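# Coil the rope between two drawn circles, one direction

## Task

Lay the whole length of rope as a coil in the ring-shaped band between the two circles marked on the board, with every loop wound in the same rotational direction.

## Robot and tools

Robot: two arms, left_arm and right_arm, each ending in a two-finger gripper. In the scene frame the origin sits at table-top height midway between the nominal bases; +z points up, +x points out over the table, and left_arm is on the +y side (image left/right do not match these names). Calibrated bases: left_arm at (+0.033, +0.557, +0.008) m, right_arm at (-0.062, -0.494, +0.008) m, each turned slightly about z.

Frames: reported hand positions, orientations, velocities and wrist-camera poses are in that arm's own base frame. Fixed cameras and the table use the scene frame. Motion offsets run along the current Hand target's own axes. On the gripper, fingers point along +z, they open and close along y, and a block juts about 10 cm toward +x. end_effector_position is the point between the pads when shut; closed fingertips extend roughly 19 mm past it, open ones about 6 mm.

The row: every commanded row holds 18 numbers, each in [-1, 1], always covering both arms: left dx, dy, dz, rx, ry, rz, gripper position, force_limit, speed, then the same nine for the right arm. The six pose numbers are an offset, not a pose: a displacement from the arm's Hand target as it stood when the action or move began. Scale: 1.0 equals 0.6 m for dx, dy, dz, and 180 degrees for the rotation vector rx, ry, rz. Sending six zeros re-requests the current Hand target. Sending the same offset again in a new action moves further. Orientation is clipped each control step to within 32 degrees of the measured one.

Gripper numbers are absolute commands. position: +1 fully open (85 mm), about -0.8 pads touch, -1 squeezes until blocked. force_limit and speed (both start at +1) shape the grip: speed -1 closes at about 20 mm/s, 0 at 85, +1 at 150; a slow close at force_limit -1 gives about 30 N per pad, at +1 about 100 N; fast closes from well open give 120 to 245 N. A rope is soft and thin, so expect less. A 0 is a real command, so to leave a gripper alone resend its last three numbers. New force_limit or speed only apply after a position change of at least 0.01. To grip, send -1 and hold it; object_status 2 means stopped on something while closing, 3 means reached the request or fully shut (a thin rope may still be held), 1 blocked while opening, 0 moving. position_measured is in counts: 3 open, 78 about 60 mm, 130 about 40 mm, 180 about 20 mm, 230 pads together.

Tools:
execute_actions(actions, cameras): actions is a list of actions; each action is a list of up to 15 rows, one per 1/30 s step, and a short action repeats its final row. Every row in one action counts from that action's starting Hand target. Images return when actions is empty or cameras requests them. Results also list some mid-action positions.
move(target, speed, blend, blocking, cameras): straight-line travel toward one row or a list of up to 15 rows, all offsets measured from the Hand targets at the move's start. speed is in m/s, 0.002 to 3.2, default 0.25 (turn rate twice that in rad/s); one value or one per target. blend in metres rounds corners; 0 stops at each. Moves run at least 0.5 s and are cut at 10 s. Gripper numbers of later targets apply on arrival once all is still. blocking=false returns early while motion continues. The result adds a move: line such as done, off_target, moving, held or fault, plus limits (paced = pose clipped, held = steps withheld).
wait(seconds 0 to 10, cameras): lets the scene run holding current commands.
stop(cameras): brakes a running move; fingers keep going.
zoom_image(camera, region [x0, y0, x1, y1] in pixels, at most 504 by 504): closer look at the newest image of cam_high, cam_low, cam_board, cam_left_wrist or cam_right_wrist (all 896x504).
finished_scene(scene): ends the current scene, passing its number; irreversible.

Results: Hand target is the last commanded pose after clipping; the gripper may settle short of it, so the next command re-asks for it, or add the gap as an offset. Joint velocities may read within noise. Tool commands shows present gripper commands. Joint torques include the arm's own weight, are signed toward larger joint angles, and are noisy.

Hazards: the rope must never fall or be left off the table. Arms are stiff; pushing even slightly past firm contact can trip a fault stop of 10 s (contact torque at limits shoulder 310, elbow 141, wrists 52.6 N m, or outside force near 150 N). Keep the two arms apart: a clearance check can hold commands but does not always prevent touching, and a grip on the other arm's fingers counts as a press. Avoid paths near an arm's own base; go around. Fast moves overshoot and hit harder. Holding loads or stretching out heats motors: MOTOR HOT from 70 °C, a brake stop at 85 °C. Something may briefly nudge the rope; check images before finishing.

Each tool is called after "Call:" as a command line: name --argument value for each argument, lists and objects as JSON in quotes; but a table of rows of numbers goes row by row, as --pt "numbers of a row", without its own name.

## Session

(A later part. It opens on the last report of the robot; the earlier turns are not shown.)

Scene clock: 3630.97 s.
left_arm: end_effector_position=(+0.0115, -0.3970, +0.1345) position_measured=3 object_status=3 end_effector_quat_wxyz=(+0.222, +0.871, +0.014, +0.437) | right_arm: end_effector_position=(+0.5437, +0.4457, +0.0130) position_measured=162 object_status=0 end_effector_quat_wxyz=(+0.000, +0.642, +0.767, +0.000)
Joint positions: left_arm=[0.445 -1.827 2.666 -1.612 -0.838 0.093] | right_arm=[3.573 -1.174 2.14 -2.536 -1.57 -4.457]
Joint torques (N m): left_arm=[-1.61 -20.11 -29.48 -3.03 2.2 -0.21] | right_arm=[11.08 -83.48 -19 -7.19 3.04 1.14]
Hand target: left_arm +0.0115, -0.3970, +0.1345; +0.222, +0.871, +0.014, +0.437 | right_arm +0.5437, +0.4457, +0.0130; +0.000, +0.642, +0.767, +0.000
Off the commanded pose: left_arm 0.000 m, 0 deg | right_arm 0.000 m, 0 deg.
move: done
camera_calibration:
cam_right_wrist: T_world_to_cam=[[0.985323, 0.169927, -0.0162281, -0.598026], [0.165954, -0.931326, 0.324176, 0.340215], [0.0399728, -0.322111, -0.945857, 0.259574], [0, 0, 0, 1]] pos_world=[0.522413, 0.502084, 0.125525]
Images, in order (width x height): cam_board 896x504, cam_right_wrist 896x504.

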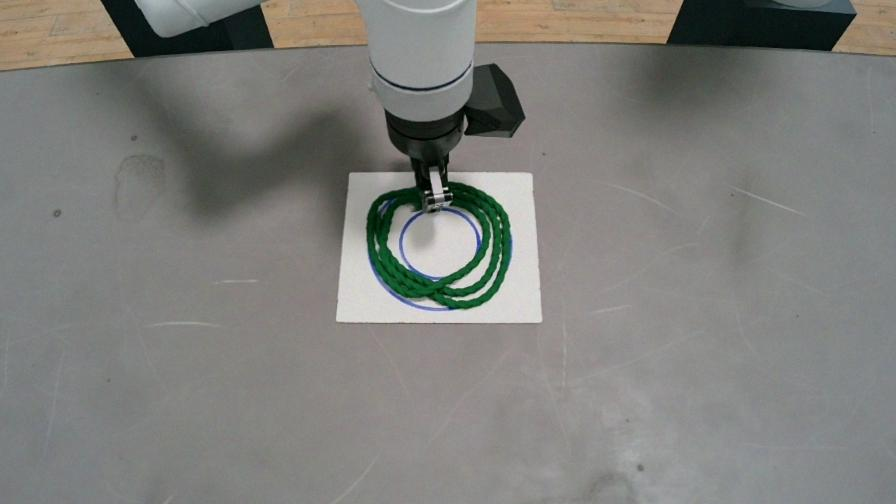

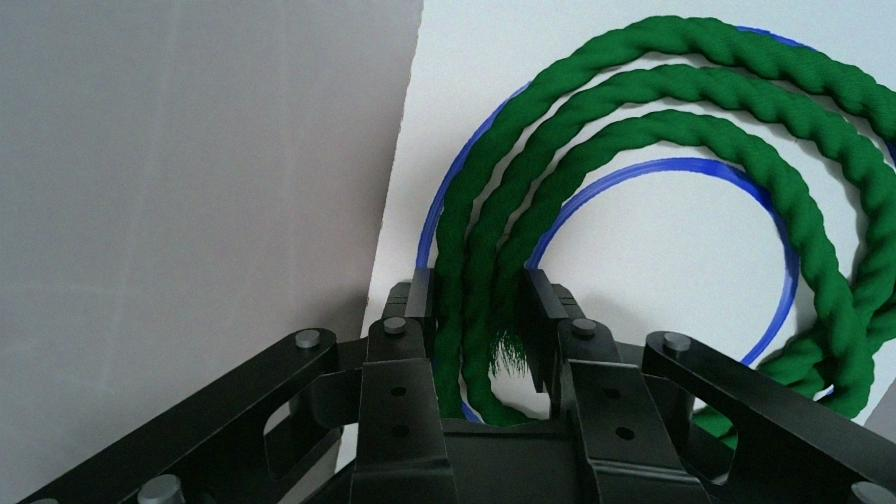

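Call:
move --pt "0 0 0 0 0 0 1 1 1 0 0 0 0 0 0 0.85 -1 0" --pt "0 0 0 0 0 0 1 1 1 0 0 -0.0583 0 0 0 0.85 -1 0" --pt "0 0 0 0 0 0 1 1 1 -0.0263 0.0035 -0.0583 0 0 -0.0833 0.85 -1 0" --pt "0 0 0 0 0 0 1 1 1 -0.0263 0.0035 0 0 0 -0.0833 0.85 -1 0" --pt "0 0 0 0 0 0 1 1 1 -0.0263 0.0035 0 0 0 -0.0833 -0.265 -1 -0.4" --pt "0 0 0 0 0 0 1 1 1 -0.0263 0.0035 0 0 0 -0.0833 0.85 -1 0" --pt "0 0 0 0 0 0 1 1 1 -0.0263 0.0035 -0.0583 0 0 -0.0833 0.85 -1 0" --pt "0 0 0 0 0 0 1 1 1 -0.0508 0.0136 -0.0583 0 0 -0.1667 0.85 -1 0" --pt "0 0 0 0 0 0 1 1 1 -0.0508 0.0136 0 0 0 -0.1667 0.85 -1 0" --pt "0 0 0 0 0 0 1 1 1 -0.0508 0.0136 0 0 0 -0.1667 -0.265 -1 -0.4" --speed '[0.1,0.1,0.2,0.1,0.1,0.1,0.1,0.2,0.1,0.1]' --cameras '["cam_board","cam_right_wrist"]'

Call:
zoom_image --camera "cam_board" --region '[360, 160, 530, 330]'

Scene clock: 3654.17 s.
left_arm: end_effector_position=(+0.0115, -0.3970, +0.1345) position_measured=3 object_status=3 end_effector_quat_wxyz=(+0.222, +0.871, +0.014, +0.437) | right_arm: end_effector_position=(+0.5571, +0.4171, +0.0130) position_measured=162 object_status=3 end_effector_quat_wxyz=(+0.000, +0.422, +0.907, +0.000)
Joint positions: left_arm=[0.445 -1.827 2.666 -1.612 -0.838 0.093] | right_arm=[3.526 -1.182 2.154 -2.542 -1.57 -5.028]
Joint torques (N m): left_arm=[-0.49 -20.69 -29.51 -2.91 2.08 -0.12] | right_arm=[9.31 -80.63 -17.74 -6.66 3.86 0.7]
Hand target: left_arm +0.0115, -0.3970, +0.1345; +0.222, +0.871, +0.014, +0.437 | right_arm +0.5571, +0.4171, +0.0130; +0.000, +0.422, +0.907, +0.000
Off the commanded pose: left_arm 0.000 m, 0 deg | right_arm 0.000 m, 0 deg.
move: done
camera_calibration:
cam_right_wrist: T_world_to_cam=[[0.768269, 0.639928, -0.0159748, -0.681461], [0.609457, -0.723598, 0.323988, -0.0222821], [0.19577, -0.258646, -0.945926, 0.136577], [0, 0, 0, 1]] pos_world=[0.510387, 0.455288, 0.125524]
Images, in order (width x height): cam_board 896x504, cam_right_wrist 896x504.

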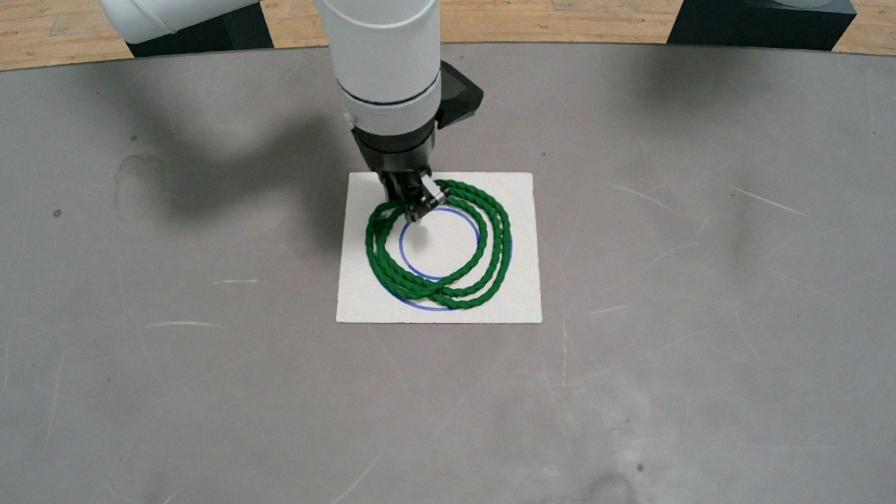

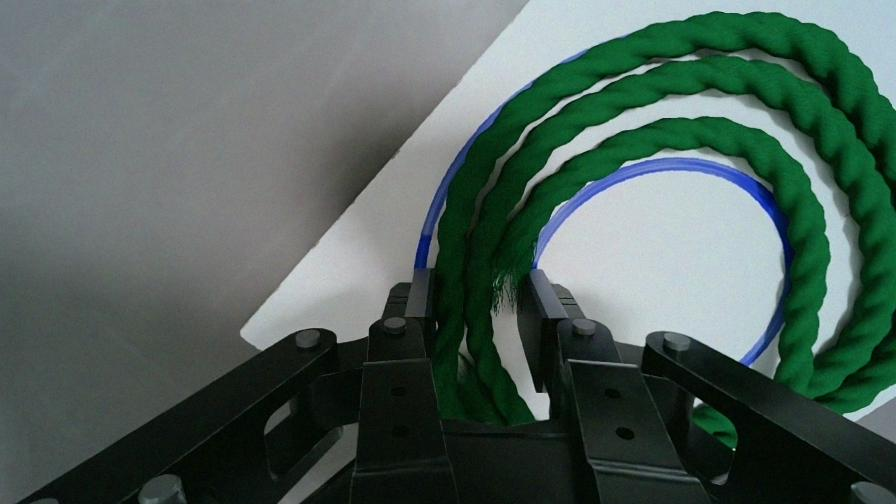

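Scaled by 2.965.

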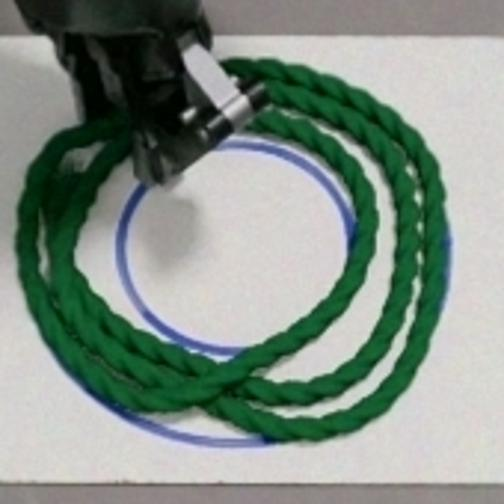

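Call:
move --pt "0 0 0 0 0 0 1 1 1 0 0 0 0 0 0 0.85 -1 0" --pt "0 0 0 0 0 0 1 1 1 0 0 -0.0583 0 0 0 0.85 -1 0" --pt "0 0 0 0 0 0 1 1 1 -0.0263 0.0035 -0.0583 0 0 -0.0833 0.85 -1 0" --pt "0 0 0 0 0 0 1 1 1 -0.0263 0.0035 0 0 0 -0.0833 0.85 -1 0" --pt "0 0 0 0 0 0 1 1 1 -0.0263 0.0035 0 0 0 -0.0833 -0.265 -1 -0.4" --pt "0 0 0 0 0 0 1 1 1 -0.0263 0.0035 0 0 0 -0.0833 0.85 -1 0" --pt "0 0 0 0 0 0 1 1 1 -0.0263 0.0035 -0.0583 0 0 -0.0833 0.85 -1 0" --pt "0 0 0 0 0 0 1 1 1 -0.0508 0.0136 -0.0583 0 0 -0.1667 0.85 -1 0" --pt "0 0 0 0 0 0 1 1 1 -0.0508 0.0136 0 0 0 -0.1667 0.85 -1 0" --pt "0 0 0 0 0 0 1 1 1 -0.0508 0.0136 0 0 0 -0.1667 -0.265 -1 -0.4" --speed '[0.1,0.1,0.2,0.1,0.1,0.1,0.1,0.2,0.1,0.1]'

Call:
move --pt "0 0 0 0 0 0 1 1 1 0 0 0 0 0 0 0.85 -1 0" --pt "0 0 0 0 0 0 1 1 1 0 0 -0.0583 0 0 0 0.85 -1 0" --pt "0 0 0 0 0 0 1 1 1 -0.0263 0.0035 -0.0583 0 0 -0.0833 0.85 -1 0" --pt "0 0 0 0 0 0 1 1 1 -0.0263 0.0035 0 0 0 -0.0833 0.85 -1 0" --pt "0 0 0 0 0 0 1 1 1 -0.0263 0.0035 0 0 0 -0.0833 -0.265 -1 -0.4" --pt "0 0 0 0 0 0 1 1 1 -0.0263 0.0035 0 0 0 -0.0833 0.85 -1 0" --pt "0 0 0 0 0 0 1 1 1 -0.0263 0.0035 -0.0583 0 0 -0.0833 0.85 -1 0" --pt "0 0 0 0 0 0 1 1 1 -0.0508 0.0136 -0.0583 0 0 -0.1667 0.85 -1 0" --pt "0 0 0 0 0 0 1 1 1 -0.0508 0.0136 0 0 0 -0.1667 0.85 -1 0" --pt "0 0 0 0 0 0 1 1 1 -0.0508 0.0136 0 0 0 -0.1667 -0.265 -1 -0.4" --speed '[0.1,0.1,0.2,0.1,0.1,0.1,0.1,0.2,0.1,0.1]' --cameras '["cam_board","cam_right_wrist"]'

Call:
zoom_image --camera "cam_board" --region '[360, 160, 530, 330]'

Scene clock: 3686.83 s.
left_arm: end_effector_position=(+0.0115, -0.3970, +0.1345) position_measured=3 object_status=3 end_effector_quat_wxyz=(+0.222, +0.871, +0.014, +0.437) | right_arm: end_effector_position=(+0.5830, +0.3990, +0.0129) position_measured=162 object_status=0 end_effector_quat_wxyz=(+0.000, +0.173, +0.985, +0.000)
Joint positions: left_arm=[0.445 -1.827 2.666 -1.612 -0.838 0.093] | right_arm=[3.488 -1.17 2.133 -2.533 -1.57 -5.59]
Joint torques (N m): left_arm=[-1.14 -19.76 -29.3 -3.11 2.2 -0.22] | right_arm=[7.78 -82.93 -19.31 -7.2 4.05 0.72]
Hand target: left_arm +0.0115, -0.3970, +0.1345; +0.222, +0.871, +0.014, +0.437 | right_arm +0.5830, +0.3990, +0.0129; +0.000, +0.173, +0.985, +0.000
Off the commanded pose: left_arm 0.000 m, 0 deg | right_arm 0.000 m, 0 deg.
move: done

Scene clock: 3696.40 s.
left_arm: end_effector_position=(+0.0115, -0.3970, +0.1345) position_measured=3 object_status=3 end_effector_quat_wxyz=(+0.222, +0.871, +0.014, +0.437) | right_arm: end_effector_position=(+0.6144, +0.3963, +0.0129) position_measured=162 object_status=0 end_effector_quat_wxyz=(+0.000, -0.088, +0.996, +0.000)
Joint positions: left_arm=[0.445 -1.827 2.666 -1.612 -0.838 0.093] | right_arm=[3.469 -1.142 2.084 -2.512 -1.57 -6.132]
Joint torques (N m): left_arm=[-1.11 -19.97 -29.19 -3.12 2.1 -0.09] | right_arm=[6.3 -88.78 -19.38 -7.47 3.92 1.05]
Hand target: left_arm +0.0115, -0.3970, +0.1345; +0.222, +0.871, +0.014, +0.437 | right_arm +0.6144, +0.3963, +0.0129; +0.000, -0.088, +0.996, +0.000
Off the commanded pose: left_arm 0.000 m, 0 deg | right_arm 0.000 m, 0 deg.
move: done
camera_calibration:
cam_right_wrist: T_world_to_cam=[[-0.170318, 0.985269, -0.0153898, -0.272324], [0.931321, 0.166055, 0.324141, -0.622587], [0.321921, 0.0408741, -0.945884, -0.0763219], [0, 0, 0, 1]] pos_world=[0.558016, 0.374816, 0.125423]
Images, in order (width x height): cam_board 896x504, cam_right_wrist 896x504.

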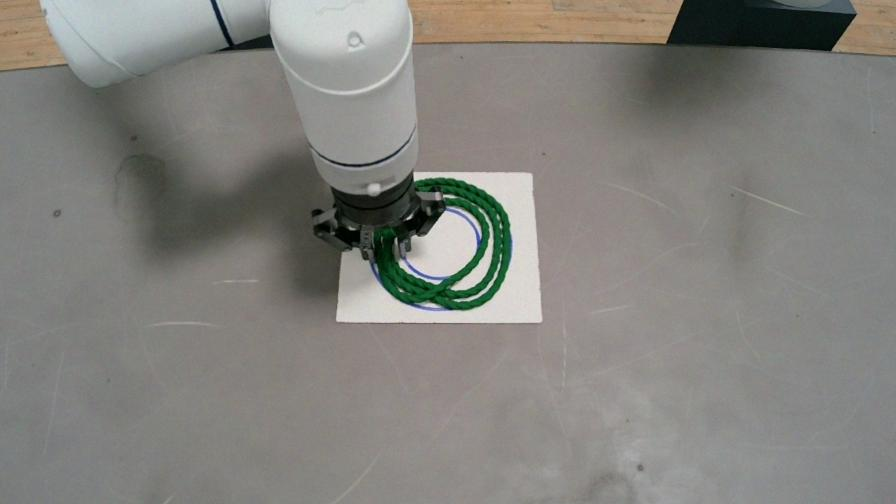

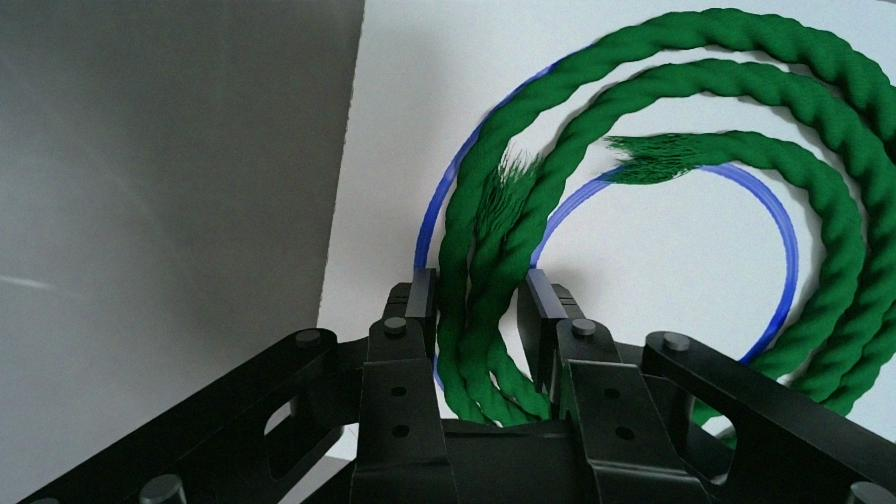

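Scaled by 2.965.

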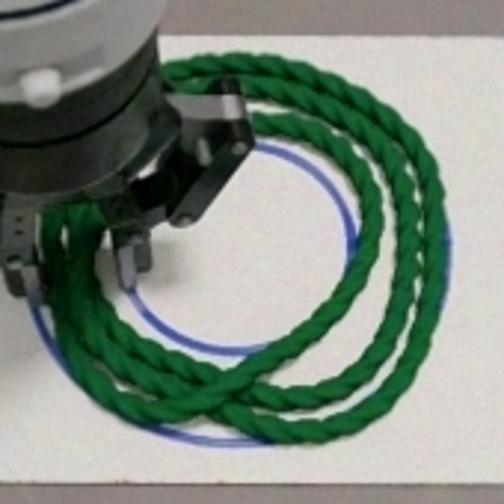

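Call:
move --pt "0 0 0 0 0 0 1 1 1 0 0 0 0 0 0 0.7 -1 0" --pt "0 0 0 0 0 0 1 1 1 0 0 -0.08 0 0 0 0.7 -1 0" --pt "0 0 0 0 0 0 1 1 1 -0.0263 0.0035 -0.08 0 0 0.9167 0.7 -1 0" --pt "0 0 0 0 0 0 1 1 1 -0.0263 0.0035 0 0 0 0.9167 0.7 -1 0" --pt "0 0 0 0 0 0 1 1 1 -0.0263 0.0035 0 0 0 0.9167 -0.265 -1 -0.4" --speed '[0.1,0.1,0.5,0.1,0.1]'

Call:
move --pt "0 0 0 0 0 0 1 1 1 0 0 0 0 0 0 0.7 -1 0" --pt "0 0 0 0 0 0 1 1 1 0 0 -0.0583 0 0 0 0.7 -1 0" --pt "0 0 0 0 0 0 1 1 1 0.0263 -0.0035 -0.0583 0 0 -0.0833 0.7 -1 0" --pt "0 0 0 0 0 0 1 1 1 0.0263 -0.0035 0 0 0 -0.0833 0.7 -1 0" --pt "0 0 0 0 0 0 1 1 1 0.0263 -0.0035 0 0 0 -0.0833 -0.265 -1 -0.6" --pt "0 0 0 0 0 0 1 1 1 0.0263 -0.0035 0 0 0 -0.0833 0.7 -1 0" --pt "0 0 0 0 0 0 1 1 1 0.0263 -0.0035 -0.0583 0 0 -0.0833 0.7 -1 0" --pt "0 0 0 0 0 0 1 1 1 0.0508 -0.0136 -0.0583 0 0 -0.1667 0.7 -1 0" --pt "0 0 0 0 0 0 1 1 1 0.0508 -0.0136 0 0 0 -0.1667 0.7 -1 0" --pt "0 0 0 0 0 0 1 1 1 0.0508 -0.0136 0 0 0 -0.1667 -0.265 -1 -0.6" --speed '[0.1,0.1,0.2,0.1,0.1,0.1,0.1,0.2,0.1,0.1]' --cameras '["cam_board","cam_right_wrist"]'

Call:
zoom_image --camera "cam_board" --region '[360, 160, 530, 330]'

Scene clock: 3723.90 s.
left_arm: end_effector_position=(+0.0115, -0.3970, +0.1345) position_measured=3 object_status=3 end_effector_quat_wxyz=(+0.222, +0.871, +0.014, +0.437) | right_arm: end_effector_position=(+0.6296, +0.4011, +0.0129) position_measured=162 object_status=0 end_effector_quat_wxyz=(+0.000, +0.976, +0.217, +0.000)
Joint positions: left_arm=[0.445 -1.827 2.666 -1.612 -0.838 0.093] | right_arm=[3.469 -1.125 2.054 -2.499 -1.57 -3.253]
Joint torques (N m): left_arm=[-0.97 -21.13 -29.22 -2.95 2.11 -0.07] | right_arm=[9.76 -92.71 -20.02 -7.2 -1.09 4.3]
Hand target: left_arm +0.0115, -0.3970, +0.1345; +0.222, +0.871, +0.014, +0.437 | right_arm +0.6296, +0.4011, +0.0129; +0.000, +0.976, +0.217, +0.000
Off the commanded pose: left_arm 0.000 m, 0 deg | right_arm 0.000 m, 0 deg.
move: done

Scene clock: 3733.43 s.
left_arm: end_effector_position=(+0.0115, -0.3970, +0.1345) position_measured=3 object_status=3 end_effector_quat_wxyz=(+0.222, +0.871, +0.014, +0.437) | right_arm: end_effector_position=(+0.6537, +0.4215, +0.0129) position_measured=162 object_status=0 end_effector_quat_wxyz=(+0.000, +0.887, +0.463, +0.000)
Joint positions: left_arm=[0.445 -1.827 2.666 -1.612 -0.838 0.093] | right_arm=[3.484 -1.09 1.99 -2.471 -1.57 -3.761]
Joint torques (N m): left_arm=[-1.1 -20.34 -29.34 -3.02 2.02 -0.21] | right_arm=[14 -95.93 -21.65 -7.69 4.27 -0.37]
Hand target: left_arm +0.0115, -0.3970, +0.1345; +0.222, +0.871, +0.014, +0.437 | right_arm +0.6537, +0.4215, +0.0129; +0.000, +0.887, +0.463, +0.000
Off the commanded pose: left_arm 0.000 m, 0 deg | right_arm 0.000 m, 0 deg.
move: done
camera_calibration:
cam_right_wrist: T_world_to_cam=[[0.817092, -0.576276, -0.016363, -0.277808], [-0.540788, -0.775992, 0.324629, 0.695933], [-0.199774, -0.256403, -0.9457, 0.376327], [0, 0, 0, 1]] pos_world=[0.678527, 0.476436, 0.125426]
Images, in order (width x height): cam_board 896x504, cam_right_wrist 896x504.

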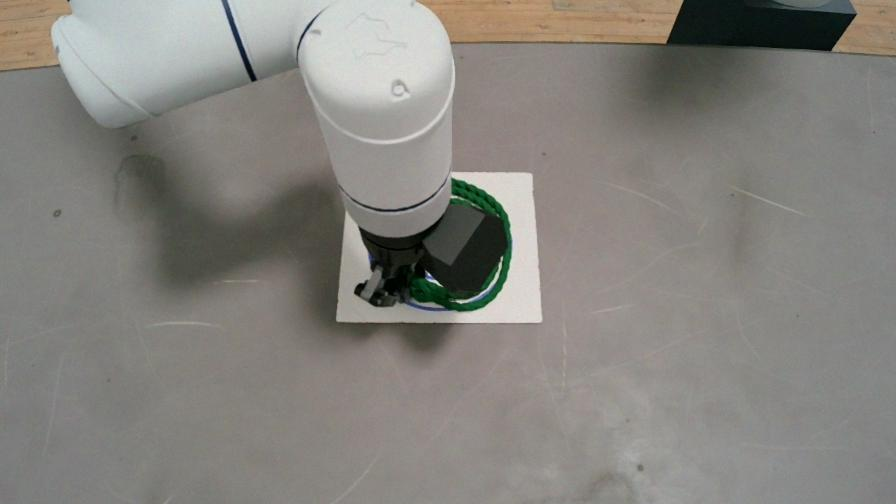

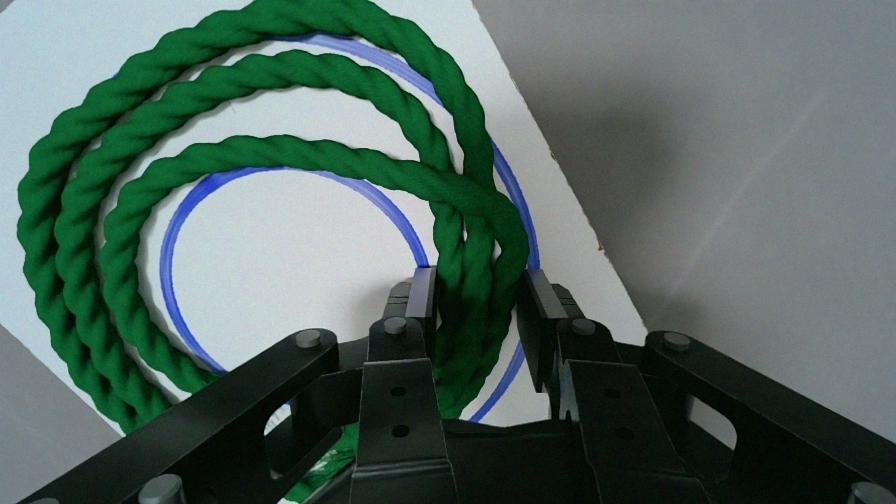

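Scaled by 2.965.

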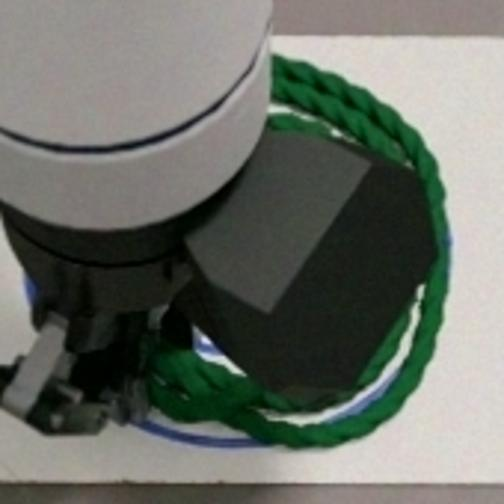

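Call:
move --pt "0 0 0 0 0 0 1 1 1 0 0 0 0 0 0 0.8 -1 0" --pt "0 0 0 0 0 0 1 1 1 0 0 -0.0583 0 0 0 0.8 -1 0" --pt "0 0 0 0 0 0 1 1 1 0.0263 -0.0035 -0.0583 0 0 -0.0833 0.8 -1 0" --pt "0 0 0 0 0 0 1 1 1 0.0263 -0.0035 0 0 0 -0.0833 0.8 -1 0" --pt "0 0 0 0 0 0 1 1 1 0.0263 -0.0035 0 0 0 -0.0833 -0.265 -1 -0.6" --pt "0 0 0 0 0 0 1 1 1 0.0263 -0.0035 0 0 0 -0.0833 0.8 -1 0" --pt "0 0 0 0 0 0 1 1 1 0.0263 -0.0035 -0.0583 0 0 -0.0833 0.8 -1 0" --pt "0 0 0 0 0 0 1 1 1 0.0508 -0.0136 -0.0583 0 0 -0.1667 0.8 -1 0" --pt "0 0 0 0 0 0 1 1 1 0.0508 -0.0136 0 0 0 -0.1667 0.8 -1 0" --pt "0 0 0 0 0 0 1 1 1 0.0508 -0.0136 0 0 0 -0.1667 -0.265 -1 -0.6" --speed '[0.1,0.1,0.2,0.1,0.1,0.1,0.1,0.2,0.1,0.1]'

Call:
move --pt "0 0 0 0 0 0 1 1 1 0 0 0 0 0 0 0.8 -1 0" --pt "0 0 0 0 0 0 1 1 1 0 0 -0.0583 0 0 0 0.8 -1 0" --pt "0 0 0 0 0 0 1 1 1 0.0263 -0.0035 -0.0583 0 0 -0.0833 0.8 -1 0" --pt "0 0 0 0 0 0 1 1 1 0.0263 -0.0035 0 0 0 -0.0833 0.8 -1 0" --pt "0 0 0 0 0 0 1 1 1 0.0263 -0.0035 0 0 0 -0.0833 -0.265 -1 -0.6" --pt "0 0 0 0 0 0 1 1 1 0.0263 -0.0035 0 0 0 -0.0833 0.8 -1 0" --pt "0 0 0 0 0 0 1 1 1 0.0263 -0.0035 -0.0583 0 0 -0.0833 0.8 -1 0" --pt "0 0 0 0 0 0 1 1 1 0.0508 -0.0136 -0.0583 0 0 -0.1667 0.8 -1 0" --pt "0 0 0 0 0 0 1 1 1 0.0508 -0.0136 0 0 0 -0.1667 0.8 -1 0" --pt "0 0 0 0 0 0 1 1 1 0.0508 -0.0136 0 0 0 -0.1667 -0.265 -1 -0.6" --speed '[0.1,0.1,0.2,0.1,0.1,0.1,0.1,0.2,0.1,0.1]' --cameras '["cam_board","cam_right_wrist"]'

Call:
zoom_image --camera "cam_board" --region '[360, 160, 530, 330]'

Scene clock: 3764.03 s.
left_arm: end_effector_position=(+0.0115, -0.3970, +0.1345) position_measured=3 object_status=3 end_effector_quat_wxyz=(+0.222, +0.871, +0.014, +0.437) | right_arm: end_effector_position=(+0.6645, +0.4511, +0.0129) position_measured=162 object_status=0 end_effector_quat_wxyz=(+0.000, +0.737, +0.676, +0.000)
Joint positions: left_arm=[0.445 -1.827 2.666 -1.612 -0.838 0.093] | right_arm=[3.515 -1.061 1.938 -2.448 -1.57 -4.254]
Joint torques (N m): left_arm=[0.24 -20.28 -29.31 -3.01 2.02 -0.21] | right_arm=[9.34 -101.36 -21.88 -7.39 4.19 -0.75]
Hand target: left_arm +0.0115, -0.3970, +0.1345; +0.222, +0.871, +0.014, +0.437 | right_arm +0.6645, +0.4511, +0.0129; +0.000, +0.737, +0.676, +0.000
Off the commanded pose: left_arm 0.000 m, 0 deg | right_arm 0.000 m, 0 deg.
move: done

Scene clock: 3773.97 s.
left_arm: end_effector_position=(+0.0115, -0.3970, +0.1345) position_measured=3 object_status=3 end_effector_quat_wxyz=(+0.222, +0.871, +0.014, +0.437) | right_arm: end_effector_position=(+0.6589, +0.4822, +0.0129) position_measured=162 object_status=0 end_effector_quat_wxyz=(+0.000, +0.536, +0.844, +0.000)
Joint positions: left_arm=[0.445 -1.827 2.666 -1.612 -0.838 0.093] | right_arm=[3.554 -1.045 1.91 -2.435 -1.57 -4.738]
Joint torques (N m): left_arm=[-0.55 -19.45 -29.42 -2.97 1.96 -0.22] | right_arm=[10.61 -105.5 -21.36 -6.83 4.37 -0.47]
Hand target: left_arm +0.0115, -0.3970, +0.1345; +0.222, +0.871, +0.014, +0.437 | right_arm +0.6589, +0.4822, +0.0129; +0.000, +0.536, +0.844, +0.000
Off the commanded pose: left_arm 0.000 m, 0 deg | right_arm 0.000 m, 0 deg.
move: done
camera_calibration:
cam_right_wrist: T_world_to_cam=[[0.907534, 0.419669, -0.0161245, -0.786871], [0.401807, -0.856455, 0.324094, 0.163663], [0.122202, -0.300605, -0.945888, 0.20209], [0, 0, 0, 1]] pos_world=[0.623656, 0.531145, 0.125425]
Images, in order (width x height): cam_board 896x504, cam_right_wrist 896x504.

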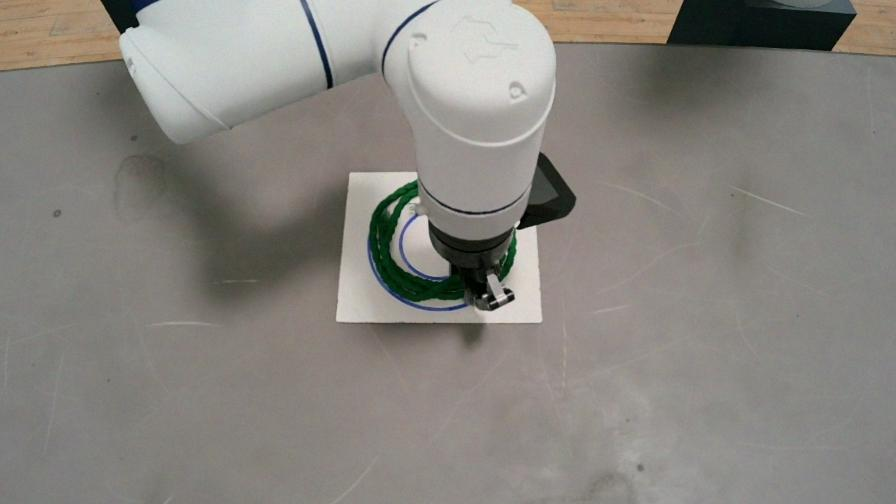

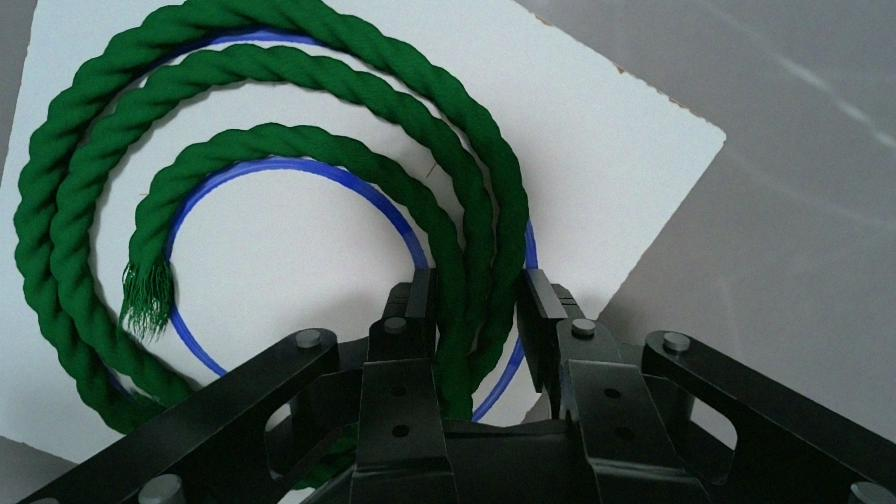

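Scaled by 2.965.

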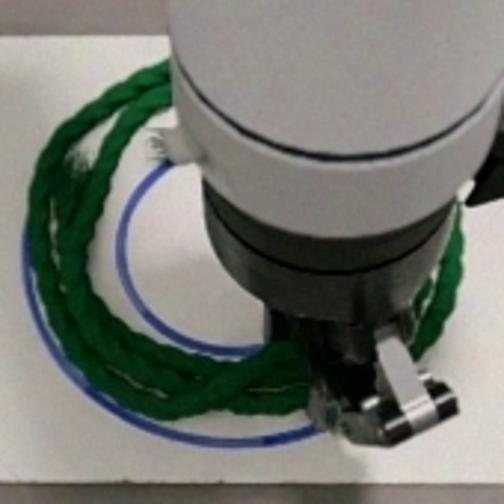

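Call:
move --pt "0 0 0 0 0 0 1 1 1 0 0 0 0 0 0 0.8 -1 0" --pt "0 0 0 0 0 0 1 1 1 0 0 -0.0583 0 0 0 0.8 -1 0" --pt "0 0 0 0 0 0 1 1 1 0.0263 -0.0035 -0.0583 0 0 -0.0833 0.8 -1 0" --pt "0 0 0 0 0 0 1 1 1 0.0263 -0.0035 0 0 0 -0.0833 0.8 -1 0" --pt "0 0 0 0 0 0 1 1 1 0.0263 -0.0035 0 0 0 -0.0833 -0.265 -1 -0.6" --pt "0 0 0 0 0 0 1 1 1 0.0263 -0.0035 0 0 0 -0.0833 0.8 -1 0" --pt "0 0 0 0 0 0 1 1 1 0.0263 -0.0035 -0.0583 0 0 -0.0833 0.8 -1 0" --pt "0 0 0 0 0 0 1 1 1 0.0508 -0.0136 -0.0583 0 0 -0.1667 0.8 -1 0" --pt "0 0 0 0 0 0 1 1 1 0.0508 -0.0136 0 0 0 -0.1667 0.8 -1 0" --pt "0 0 0 0 0 0 1 1 1 0.0508 -0.0136 0 0 0 -0.1667 -0.265 -1 -0.6" --speed '[0.1,0.1,0.2,0.1,0.1,0.1,0.1,0.2,0.1,0.1]'

Call:
move --pt "0 0 0 0 0 0 1 1 1 0 0 0 0 0 0 0.8 -1 0" --pt "0 0 0 0 0 0 1 1 1 0 0 -0.0583 0 0 0 0.8 -1 0" --pt "0 0 0 0 0 0 1 1 1 0.0263 -0.0035 -0.0583 0 0 -0.0833 0.8 -1 0" --pt "0 0 0 0 0 0 1 1 1 0.0263 -0.0035 0 0 0 -0.0833 0.8 -1 0" --pt "0 0 0 0 0 0 1 1 1 0.0263 -0.0035 0 0 0 -0.0833 -0.265 -1 -0.6" --pt "0 0 0 0 0 0 1 1 1 0.0263 -0.0035 0 0 0 -0.0833 0.8 -1 0" --pt "0 0 0 0 0 0 1 1 1 0.0263 -0.0035 -0.0583 0 0 -0.0833 0.8 -1 0" --pt "0 0 0 0 0 0 1 1 1 0.0508 -0.0136 -0.0583 0 0 -0.1667 0.8 -1 0" --pt "0 0 0 0 0 0 1 1 1 0.0508 -0.0136 0 0 0 -0.1667 0.8 -1 0" --pt "0 0 0 0 0 0 1 1 1 0.0508 -0.0136 0 0 0 -0.1667 -0.265 -1 -0.6" --speed '[0.1,0.1,0.2,0.1,0.1,0.1,0.1,0.2,0.1,0.1]' --cameras '["cam_board","cam_right_wrist"]'

Call:
zoom_image --camera "cam_board" --region '[360, 160, 530, 330]'

Scene clock: 3807.20 s.
left_arm: end_effector_position=(+0.0115, -0.3970, +0.1345) position_measured=3 object_status=3 end_effector_quat_wxyz=(+0.222, +0.871, +0.014, +0.437) | right_arm: end_effector_position=(+0.6386, +0.5063, +0.0129) position_measured=161 object_status=0 end_effector_quat_wxyz=(+0.000, +0.300, +0.954, +0.000)
Joint positions: left_arm=[0.445 -1.827 2.666 -1.612 -0.838 0.093] | right_arm=[3.592 -1.047 1.913 -2.436 -1.57 -5.224]
Joint torques (N m): left_arm=[-0.28 -19.77 -29.08 -3.16 2.21 -0.13] | right_arm=[8.84 -102.6 -22.42 -7.21 4.18 -0.4]
Hand target: left_arm +0.0115, -0.3970, +0.1345; +0.222, +0.871, +0.014, +0.437 | right_arm +0.6386, +0.5063, +0.0129; +0.000, +0.300, +0.954, +0.000
Off the commanded pose: left_arm 0.000 m, 0 deg | right_arm 0.000 m, 0 deg.
move: done

Scene clock: 3817.00 s.
left_arm: end_effector_position=(+0.0115, -0.3970, +0.1345) position_measured=3 object_status=3 end_effector_quat_wxyz=(+0.222, +0.871, +0.014, +0.437) | right_arm: end_effector_position=(+0.6089, +0.5171, +0.0130) position_measured=161 object_status=0 end_effector_quat_wxyz=(+0.000, +0.043, +0.999, +0.000)
Joint positions: left_arm=[0.445 -1.827 2.666 -1.612 -0.838 0.093] | right_arm=[3.621 -1.066 1.947 -2.452 -1.57 -5.718]
Joint torques (N m): left_arm=[-1.39 -19.42 -29.52 -2.96 2.09 -0.28] | right_arm=[9.32 -100.11 -21.27 -7.01 3.77 -0.26]
Hand target: left_arm +0.0115, -0.3970, +0.1345; +0.222, +0.871, +0.014, +0.437 | right_arm +0.6089, +0.5171, +0.0130; +0.000, +0.043, +0.999, +0.000
Off the commanded pose: left_arm 0.000 m, 0 deg | right_arm 0.000 m, 0 deg.
move: done
camera_calibration:
cam_right_wrist: T_world_to_cam=[[0.0900574, 0.995816, -0.0155095, -0.55626], [0.942624, -0.0801995, 0.32408, -0.517138], [0.32148, -0.0438054, -0.945903, -0.0353558], [0, 0, 0, 1]] pos_world=[0.548928, 0.51091, 0.125523]
Images, in order (width x height): cam_board 896x504, cam_right_wrist 896x504.

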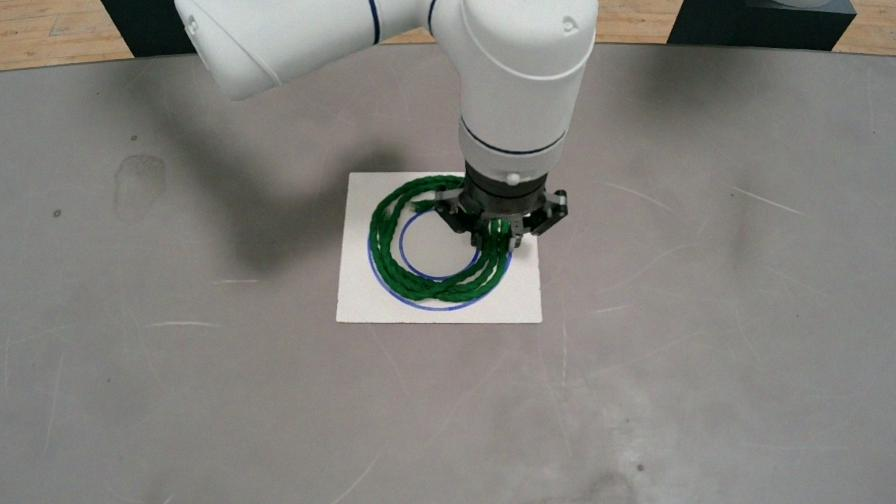

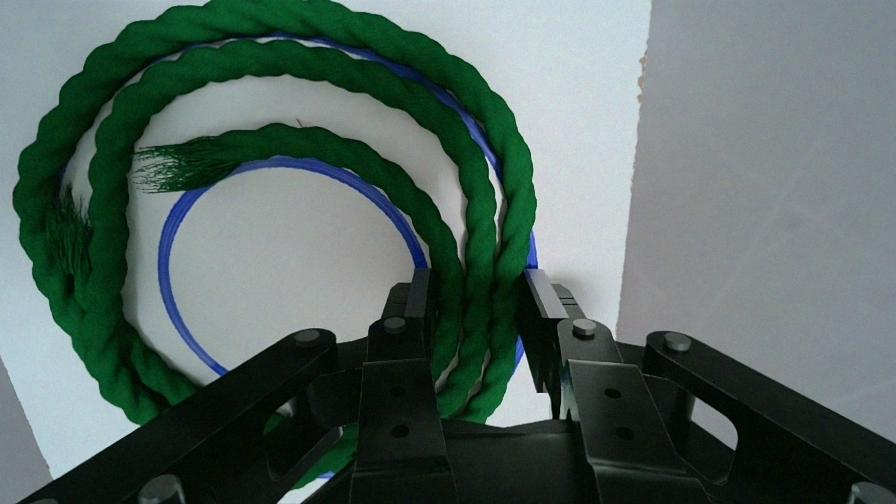

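Scaled by 2.965.

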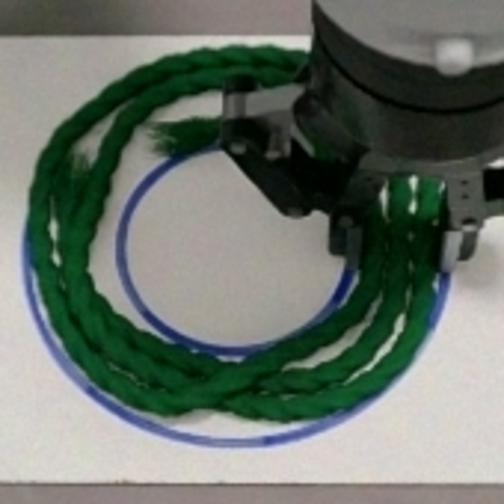

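Call:
move --pt "0 0 0 0 0 0 1 1 1 0 0 0 0 0 0 0.8 -1 0" --pt "0 0 0 0 0 0 1 1 1 0 0 -0.0583 0 0 0 0.8 -1 0" --pt "0 0 0 0 0 0 1 1 1 0.0263 -0.0035 -0.0583 0 0 -0.0833 0.8 -1 0" --pt "0 0 0 0 0 0 1 1 1 0.0263 -0.0035 0 0 0 -0.0833 0.8 -1 0" --pt "0 0 0 0 0 0 1 1 1 0.0263 -0.0035 0 0 0 -0.0833 -0.265 -1 -0.6" --pt "0 0 0 0 0 0 1 1 1 0.0263 -0.0035 0 0 0 -0.0833 0.8 -1 0" --pt "0 0 0 0 0 0 1 1 1 0.0263 -0.0035 -0.0583 0 0 -0.0833 0.8 -1 0" --speed '[0.1,0.1,0.2,0.1,0.1,0.1,0.1]'

Call:
move --pt "0 0 0 0 0 0 1 1 1 0.0263 -0.0035 0 0 0 0.9167 0.8 -1 0" --pt "0 0 0 0 0 0 1 1 1 0.0263 -0.0035 0.0583 0 0 0.9167 0.8 -1 0" --pt "0 0 0 0 0 0 1 1 1 0.0263 -0.0035 0.0583 0 0 0.9167 -0.265 -1 -0.6" --pt "0 0 0 0 0 0 1 1 1 0.0263 -0.0035 0.0583 0 0 0.9167 0.8 -1 0" --pt "0 0 0 0 0 0 1 1 1 0.0263 -0.0035 0 0 0 0.9167 0.8 -1 0" --pt "0 0 0 0 0 0 1 1 1 0.0508 -0.0136 0 0 0 0.8333 0.8 -1 0" --pt "0 0 0 0 0 0 1 1 1 0.0508 -0.0136 0.0583 0 0 0.8333 0.8 -1 0" --pt "0 0 0 0 0 0 1 1 1 0.0508 -0.0136 0.0583 0 0 0.8333 -0.265 -1 -0.6" --speed '[0.5,0.1,0.1,0.1,0.1,0.2,0.1,0.1]' --cameras '["cam_board","cam_right_wrist"]'

Call:
zoom_image --camera "cam_board" --region '[360, 160, 530, 330]'

Scene clock: 3843.83 s.
left_arm: end_effector_position=(+0.0115, -0.3970, +0.1345) position_measured=3 object_status=3 end_effector_quat_wxyz=(+0.222, +0.871, +0.014, +0.437) | right_arm: end_effector_position=(+0.5930, +0.5163, +0.0478) position_measured=28 object_status=3 end_effector_quat_wxyz=(+0.000, -0.088, +0.996, +0.000)
Joint positions: left_arm=[0.445 -1.827 2.666 -1.612 -0.838 0.093] | right_arm=[3.63 -1.127 1.96 -2.404 -1.57 -5.971]
Joint torques (N m): left_arm=[-1.08 -17.81 -29.1 -2.88 2.32 -0.05] | right_arm=[8.81 -146.07 -41.87 -1.62 3.79 -0.47]
Hand target: left_arm +0.0115, -0.3970, +0.1345; +0.222, +0.871, +0.014, +0.437 | right_arm +0.5931, +0.5163, +0.0480; +0.000, -0.088, +0.996, +0.000
Off the commanded pose: left_arm 0.000 m, 0 deg | right_arm 0.000 m, 0 deg.
move: done

Scene clock: 3854.30 s.
left_arm: end_effector_position=(+0.0115, -0.3970, +0.1345) position_measured=3 object_status=3 end_effector_quat_wxyz=(+0.222, +0.871, +0.014, +0.437) | right_arm: end_effector_position=(+0.5645, +0.5029, +0.0130) position_measured=161 object_status=0 end_effector_quat_wxyz=(+0.000, +0.939, +0.343, +0.000)
Joint positions: left_arm=[0.445 -1.827 2.666 -1.612 -0.838 0.093] | right_arm=[3.632 -1.114 2.035 -2.491 -1.57 -3.351]
Joint torques (N m): left_arm=[-0.89 -20.5 -29.35 -3.06 2.21 -0.19] | right_arm=[9.87 -92.87 -20.44 -7.32 3.95 0.38]
Hand target: left_arm +0.0115, -0.3970, +0.1345; +0.222, +0.871, +0.014, +0.437 | right_arm +0.5645, +0.5029, +0.0130; +0.000, +0.939, +0.343, +0.000
Off the commanded pose: left_arm 0.000 m, 0 deg | right_arm 0.000 m, 0 deg.
move: done
camera_calibration:
cam_right_wrist: T_world_to_cam=[[0.640428, -0.767844, -0.0163544, 0.0381678], [-0.722909, -0.609867, 0.324754, 0.730172], [-0.259334, -0.196159, -0.945657, 0.382832], [0, 0, 0, 1]] pos_world=[0.602685, 0.54971, 0.125527]
Images, in order (width x height): cam_board 896x504, cam_right_wrist 896x504.

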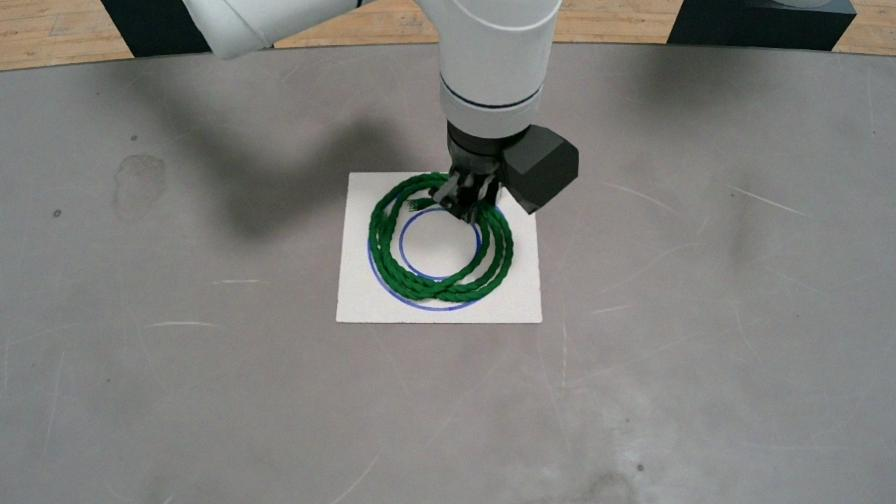

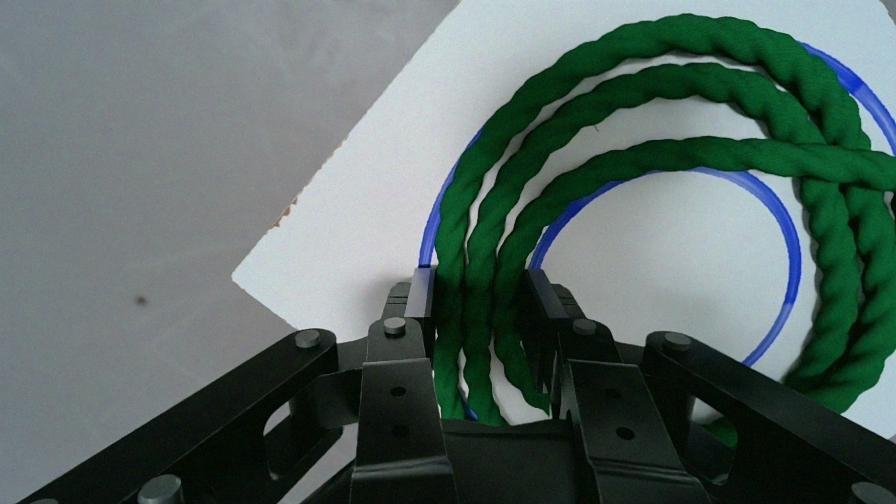

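Scaled by 2.965.

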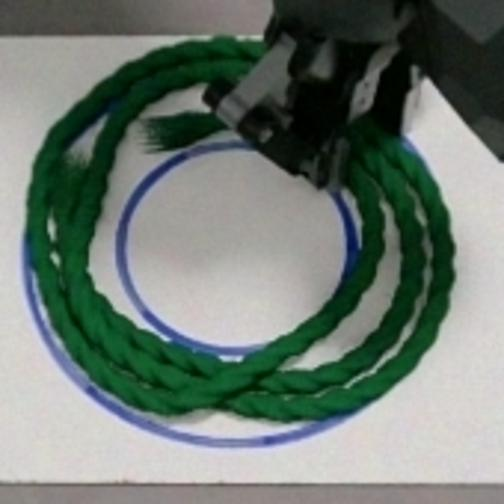

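Call:
move --pt "0 0 0 0 0 0 1 1 1 0 0 0 0 0 0 0.85 -1 0" --pt "0 0 0 0 0 0 1 1 1 0 0 -0.0583 0 0 0 0.85 -1 0" --pt "0 0 0 0 0 0 1 1 1 -0.0263 0.0035 -0.0583 0 0 -0.0833 0.85 -1 0" --pt "0 0 0 0 0 0 1 1 1 -0.0263 0.0035 0 0 0 -0.0833 0.85 -1 0" --pt "0 0 0 0 0 0 1 1 1 -0.0263 0.0035 0 0 0 -0.0833 -0.265 -1 -0.5" --pt "0 0 0 0 0 0 1 1 1 -0.0263 0.0035 0 0 0 -0.0833 0.85 -1 0" --pt "0 0 0 0 0 0 1 1 1 -0.0263 0.0035 -0.0583 0 0 -0.0833 0.85 -1 0" --pt "0 0 0 0 0 0 1 1 1 -0.0508 0.0136 -0.0583 0 0 -0.1667 0.85 -1 0" --pt "0 0 0 0 0 0 1 1 1 -0.0508 0.0136 0 0 0 -0.1667 0.85 -1 0" --pt "0 0 0 0 0 0 1 1 1 -0.0508 0.0136 0 0 0 -0.1667 -0.265 -1 -0.5" --speed '[0.1,0.1,0.2,0.1,0.1,0.1,0.1,0.2,0.1,0.1]'

Call:
move --pt "0 0 0 0 0 0 1 1 1 0 0 0 0 0 0 0.85 -1 0" --pt "0 0 0 0 0 0 1 1 1 0 0 -0.0583 0 0 0 0.85 -1 0" --pt "0 0 0 0 0 0 1 1 1 -0.0263 0.0035 -0.0583 0 0 -0.0833 0.85 -1 0" --pt "0 0 0 0 0 0 1 1 1 -0.0263 0.0035 0 0 0 -0.0833 0.85 -1 0" --pt "0 0 0 0 0 0 1 1 1 -0.0263 0.0035 0 0 0 -0.0833 -0.265 -1 -0.5" --pt "0 0 0 0 0 0 1 1 1 -0.0263 0.0035 0 0 0 -0.0833 0.85 -1 0" --pt "0 0 0 0 0 0 1 1 1 -0.0263 0.0035 -0.0583 0 0 -0.0833 0.85 -1 0" --pt "0 0 0 0 0 0 1 1 1 -0.0508 0.0136 -0.0583 0 0 -0.1667 0.85 -1 0" --pt "0 0 0 0 0 0 1 1 1 -0.0508 0.0136 0 0 0 -0.1667 0.85 -1 0" --pt "0 0 0 0 0 0 1 1 1 -0.0508 0.0136 0 0 0 -0.1667 -0.265 -1 -0.5" --speed '[0.1,0.1,0.2,0.1,0.1,0.1,0.1,0.2,0.1,0.1]' --cameras '["cam_board","cam_right_wrist"]'

Call:
zoom_image --camera "cam_board" --region '[360, 160, 530, 330]'

Scene clock: 3884.13 s.
left_arm: end_effector_position=(+0.0115, -0.3970, +0.1345) position_measured=3 object_status=3 end_effector_quat_wxyz=(+0.222, +0.871, +0.014, +0.437) | right_arm: end_effector_position=(+0.5464, +0.4770, +0.0130) position_measured=161 object_status=3 end_effector_quat_wxyz=(+0.000, +0.818, +0.575, +0.000)
Joint positions: left_arm=[0.445 -1.827 2.666 -1.612 -0.838 0.093] | right_arm=[3.612 -1.149 2.096 -2.517 -1.57 -3.895]
Joint torques (N m): left_arm=[-1.23 -18.94 -29.01 -3.04 2.26 -0.09] | right_arm=[7.13 -88.03 -18.72 -7.26 4.13 1.07]
Hand target: left_arm +0.0115, -0.3970, +0.1345; +0.222, +0.871, +0.014, +0.437 | right_arm +0.5464, +0.4770, +0.0130; +0.000, +0.818, +0.575, +0.000
Off the commanded pose: left_arm 0.000 m, 0 deg | right_arm 0.000 m, 0 deg.
move: done

Scene clock: 3893.87 s.
left_arm: end_effector_position=(+0.0115, -0.3970, +0.1345) position_measured=3 object_status=3 end_effector_quat_wxyz=(+0.222, +0.871, +0.014, +0.437) | right_arm: end_effector_position=(+0.5437, +0.4456, +0.0130) position_measured=161 object_status=3 end_effector_quat_wxyz=(+0.000, +0.642, +0.767, +0.000)
Joint positions: left_arm=[0.445 -1.827 2.666 -1.612 -0.838 0.093] | right_arm=[3.573 -1.174 2.14 -2.536 -1.57 -4.458]
Joint torques (N m): left_arm=[-1.55 -19.72 -29.35 -3.05 2.07 -0.1] | right_arm=[7.23 -83.38 -18.43 -6.69 4.01 1.02]
Hand target: left_arm +0.0115, -0.3970, +0.1345; +0.222, +0.871, +0.014, +0.437 | right_arm +0.5437, +0.4456, +0.0130; +0.000, +0.642, +0.767, +0.000
Off the commanded pose: left_arm 0.000 m, 0 deg | right_arm 0.000 m, 0 deg.
move: done
camera_calibration:
cam_right_wrist: T_world_to_cam=[[0.985157, 0.170886, -0.016233, -0.598306], [0.166864, -0.93118, 0.324129, 0.339594], [0.0402733, -0.322026, -0.945874, 0.259347], [0, 0, 0, 1]] pos_world=[0.522315, 0.501982, 0.125525]
Images, in order (width x height): cam_board 896x504, cam_right_wrist 896x504.

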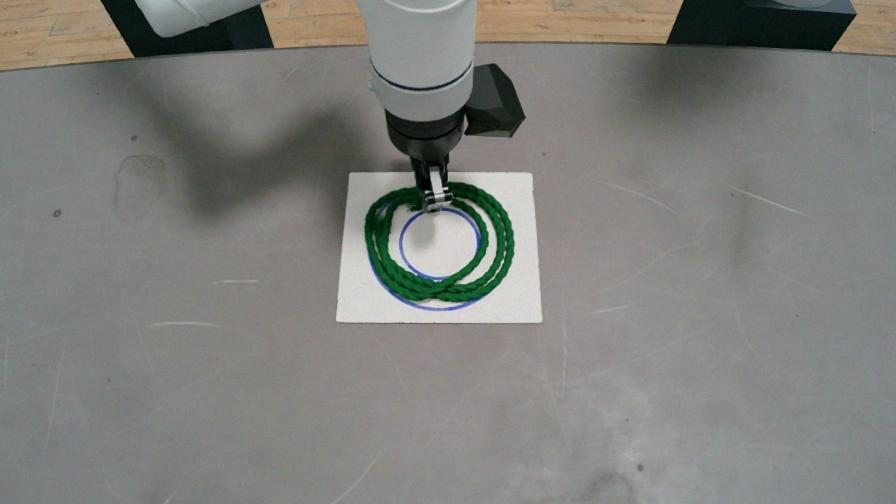

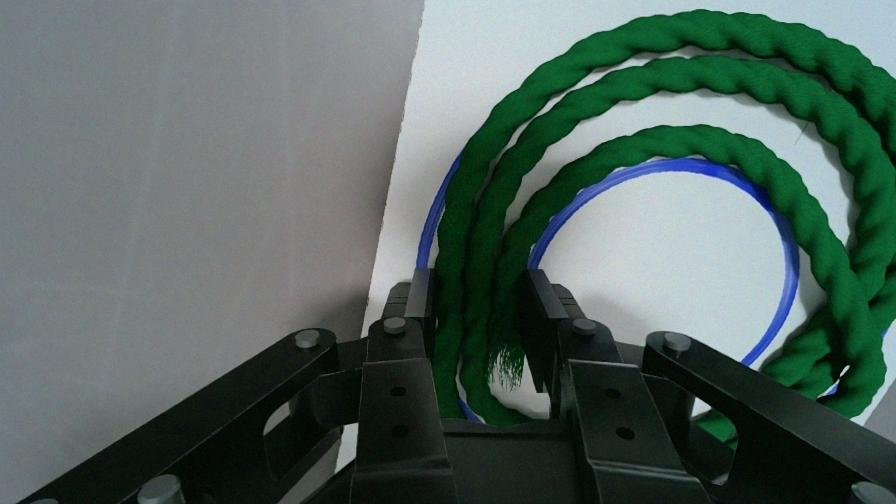

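Scaled by 2.965.

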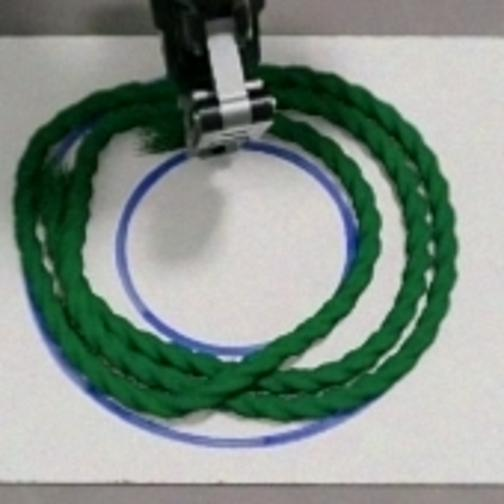

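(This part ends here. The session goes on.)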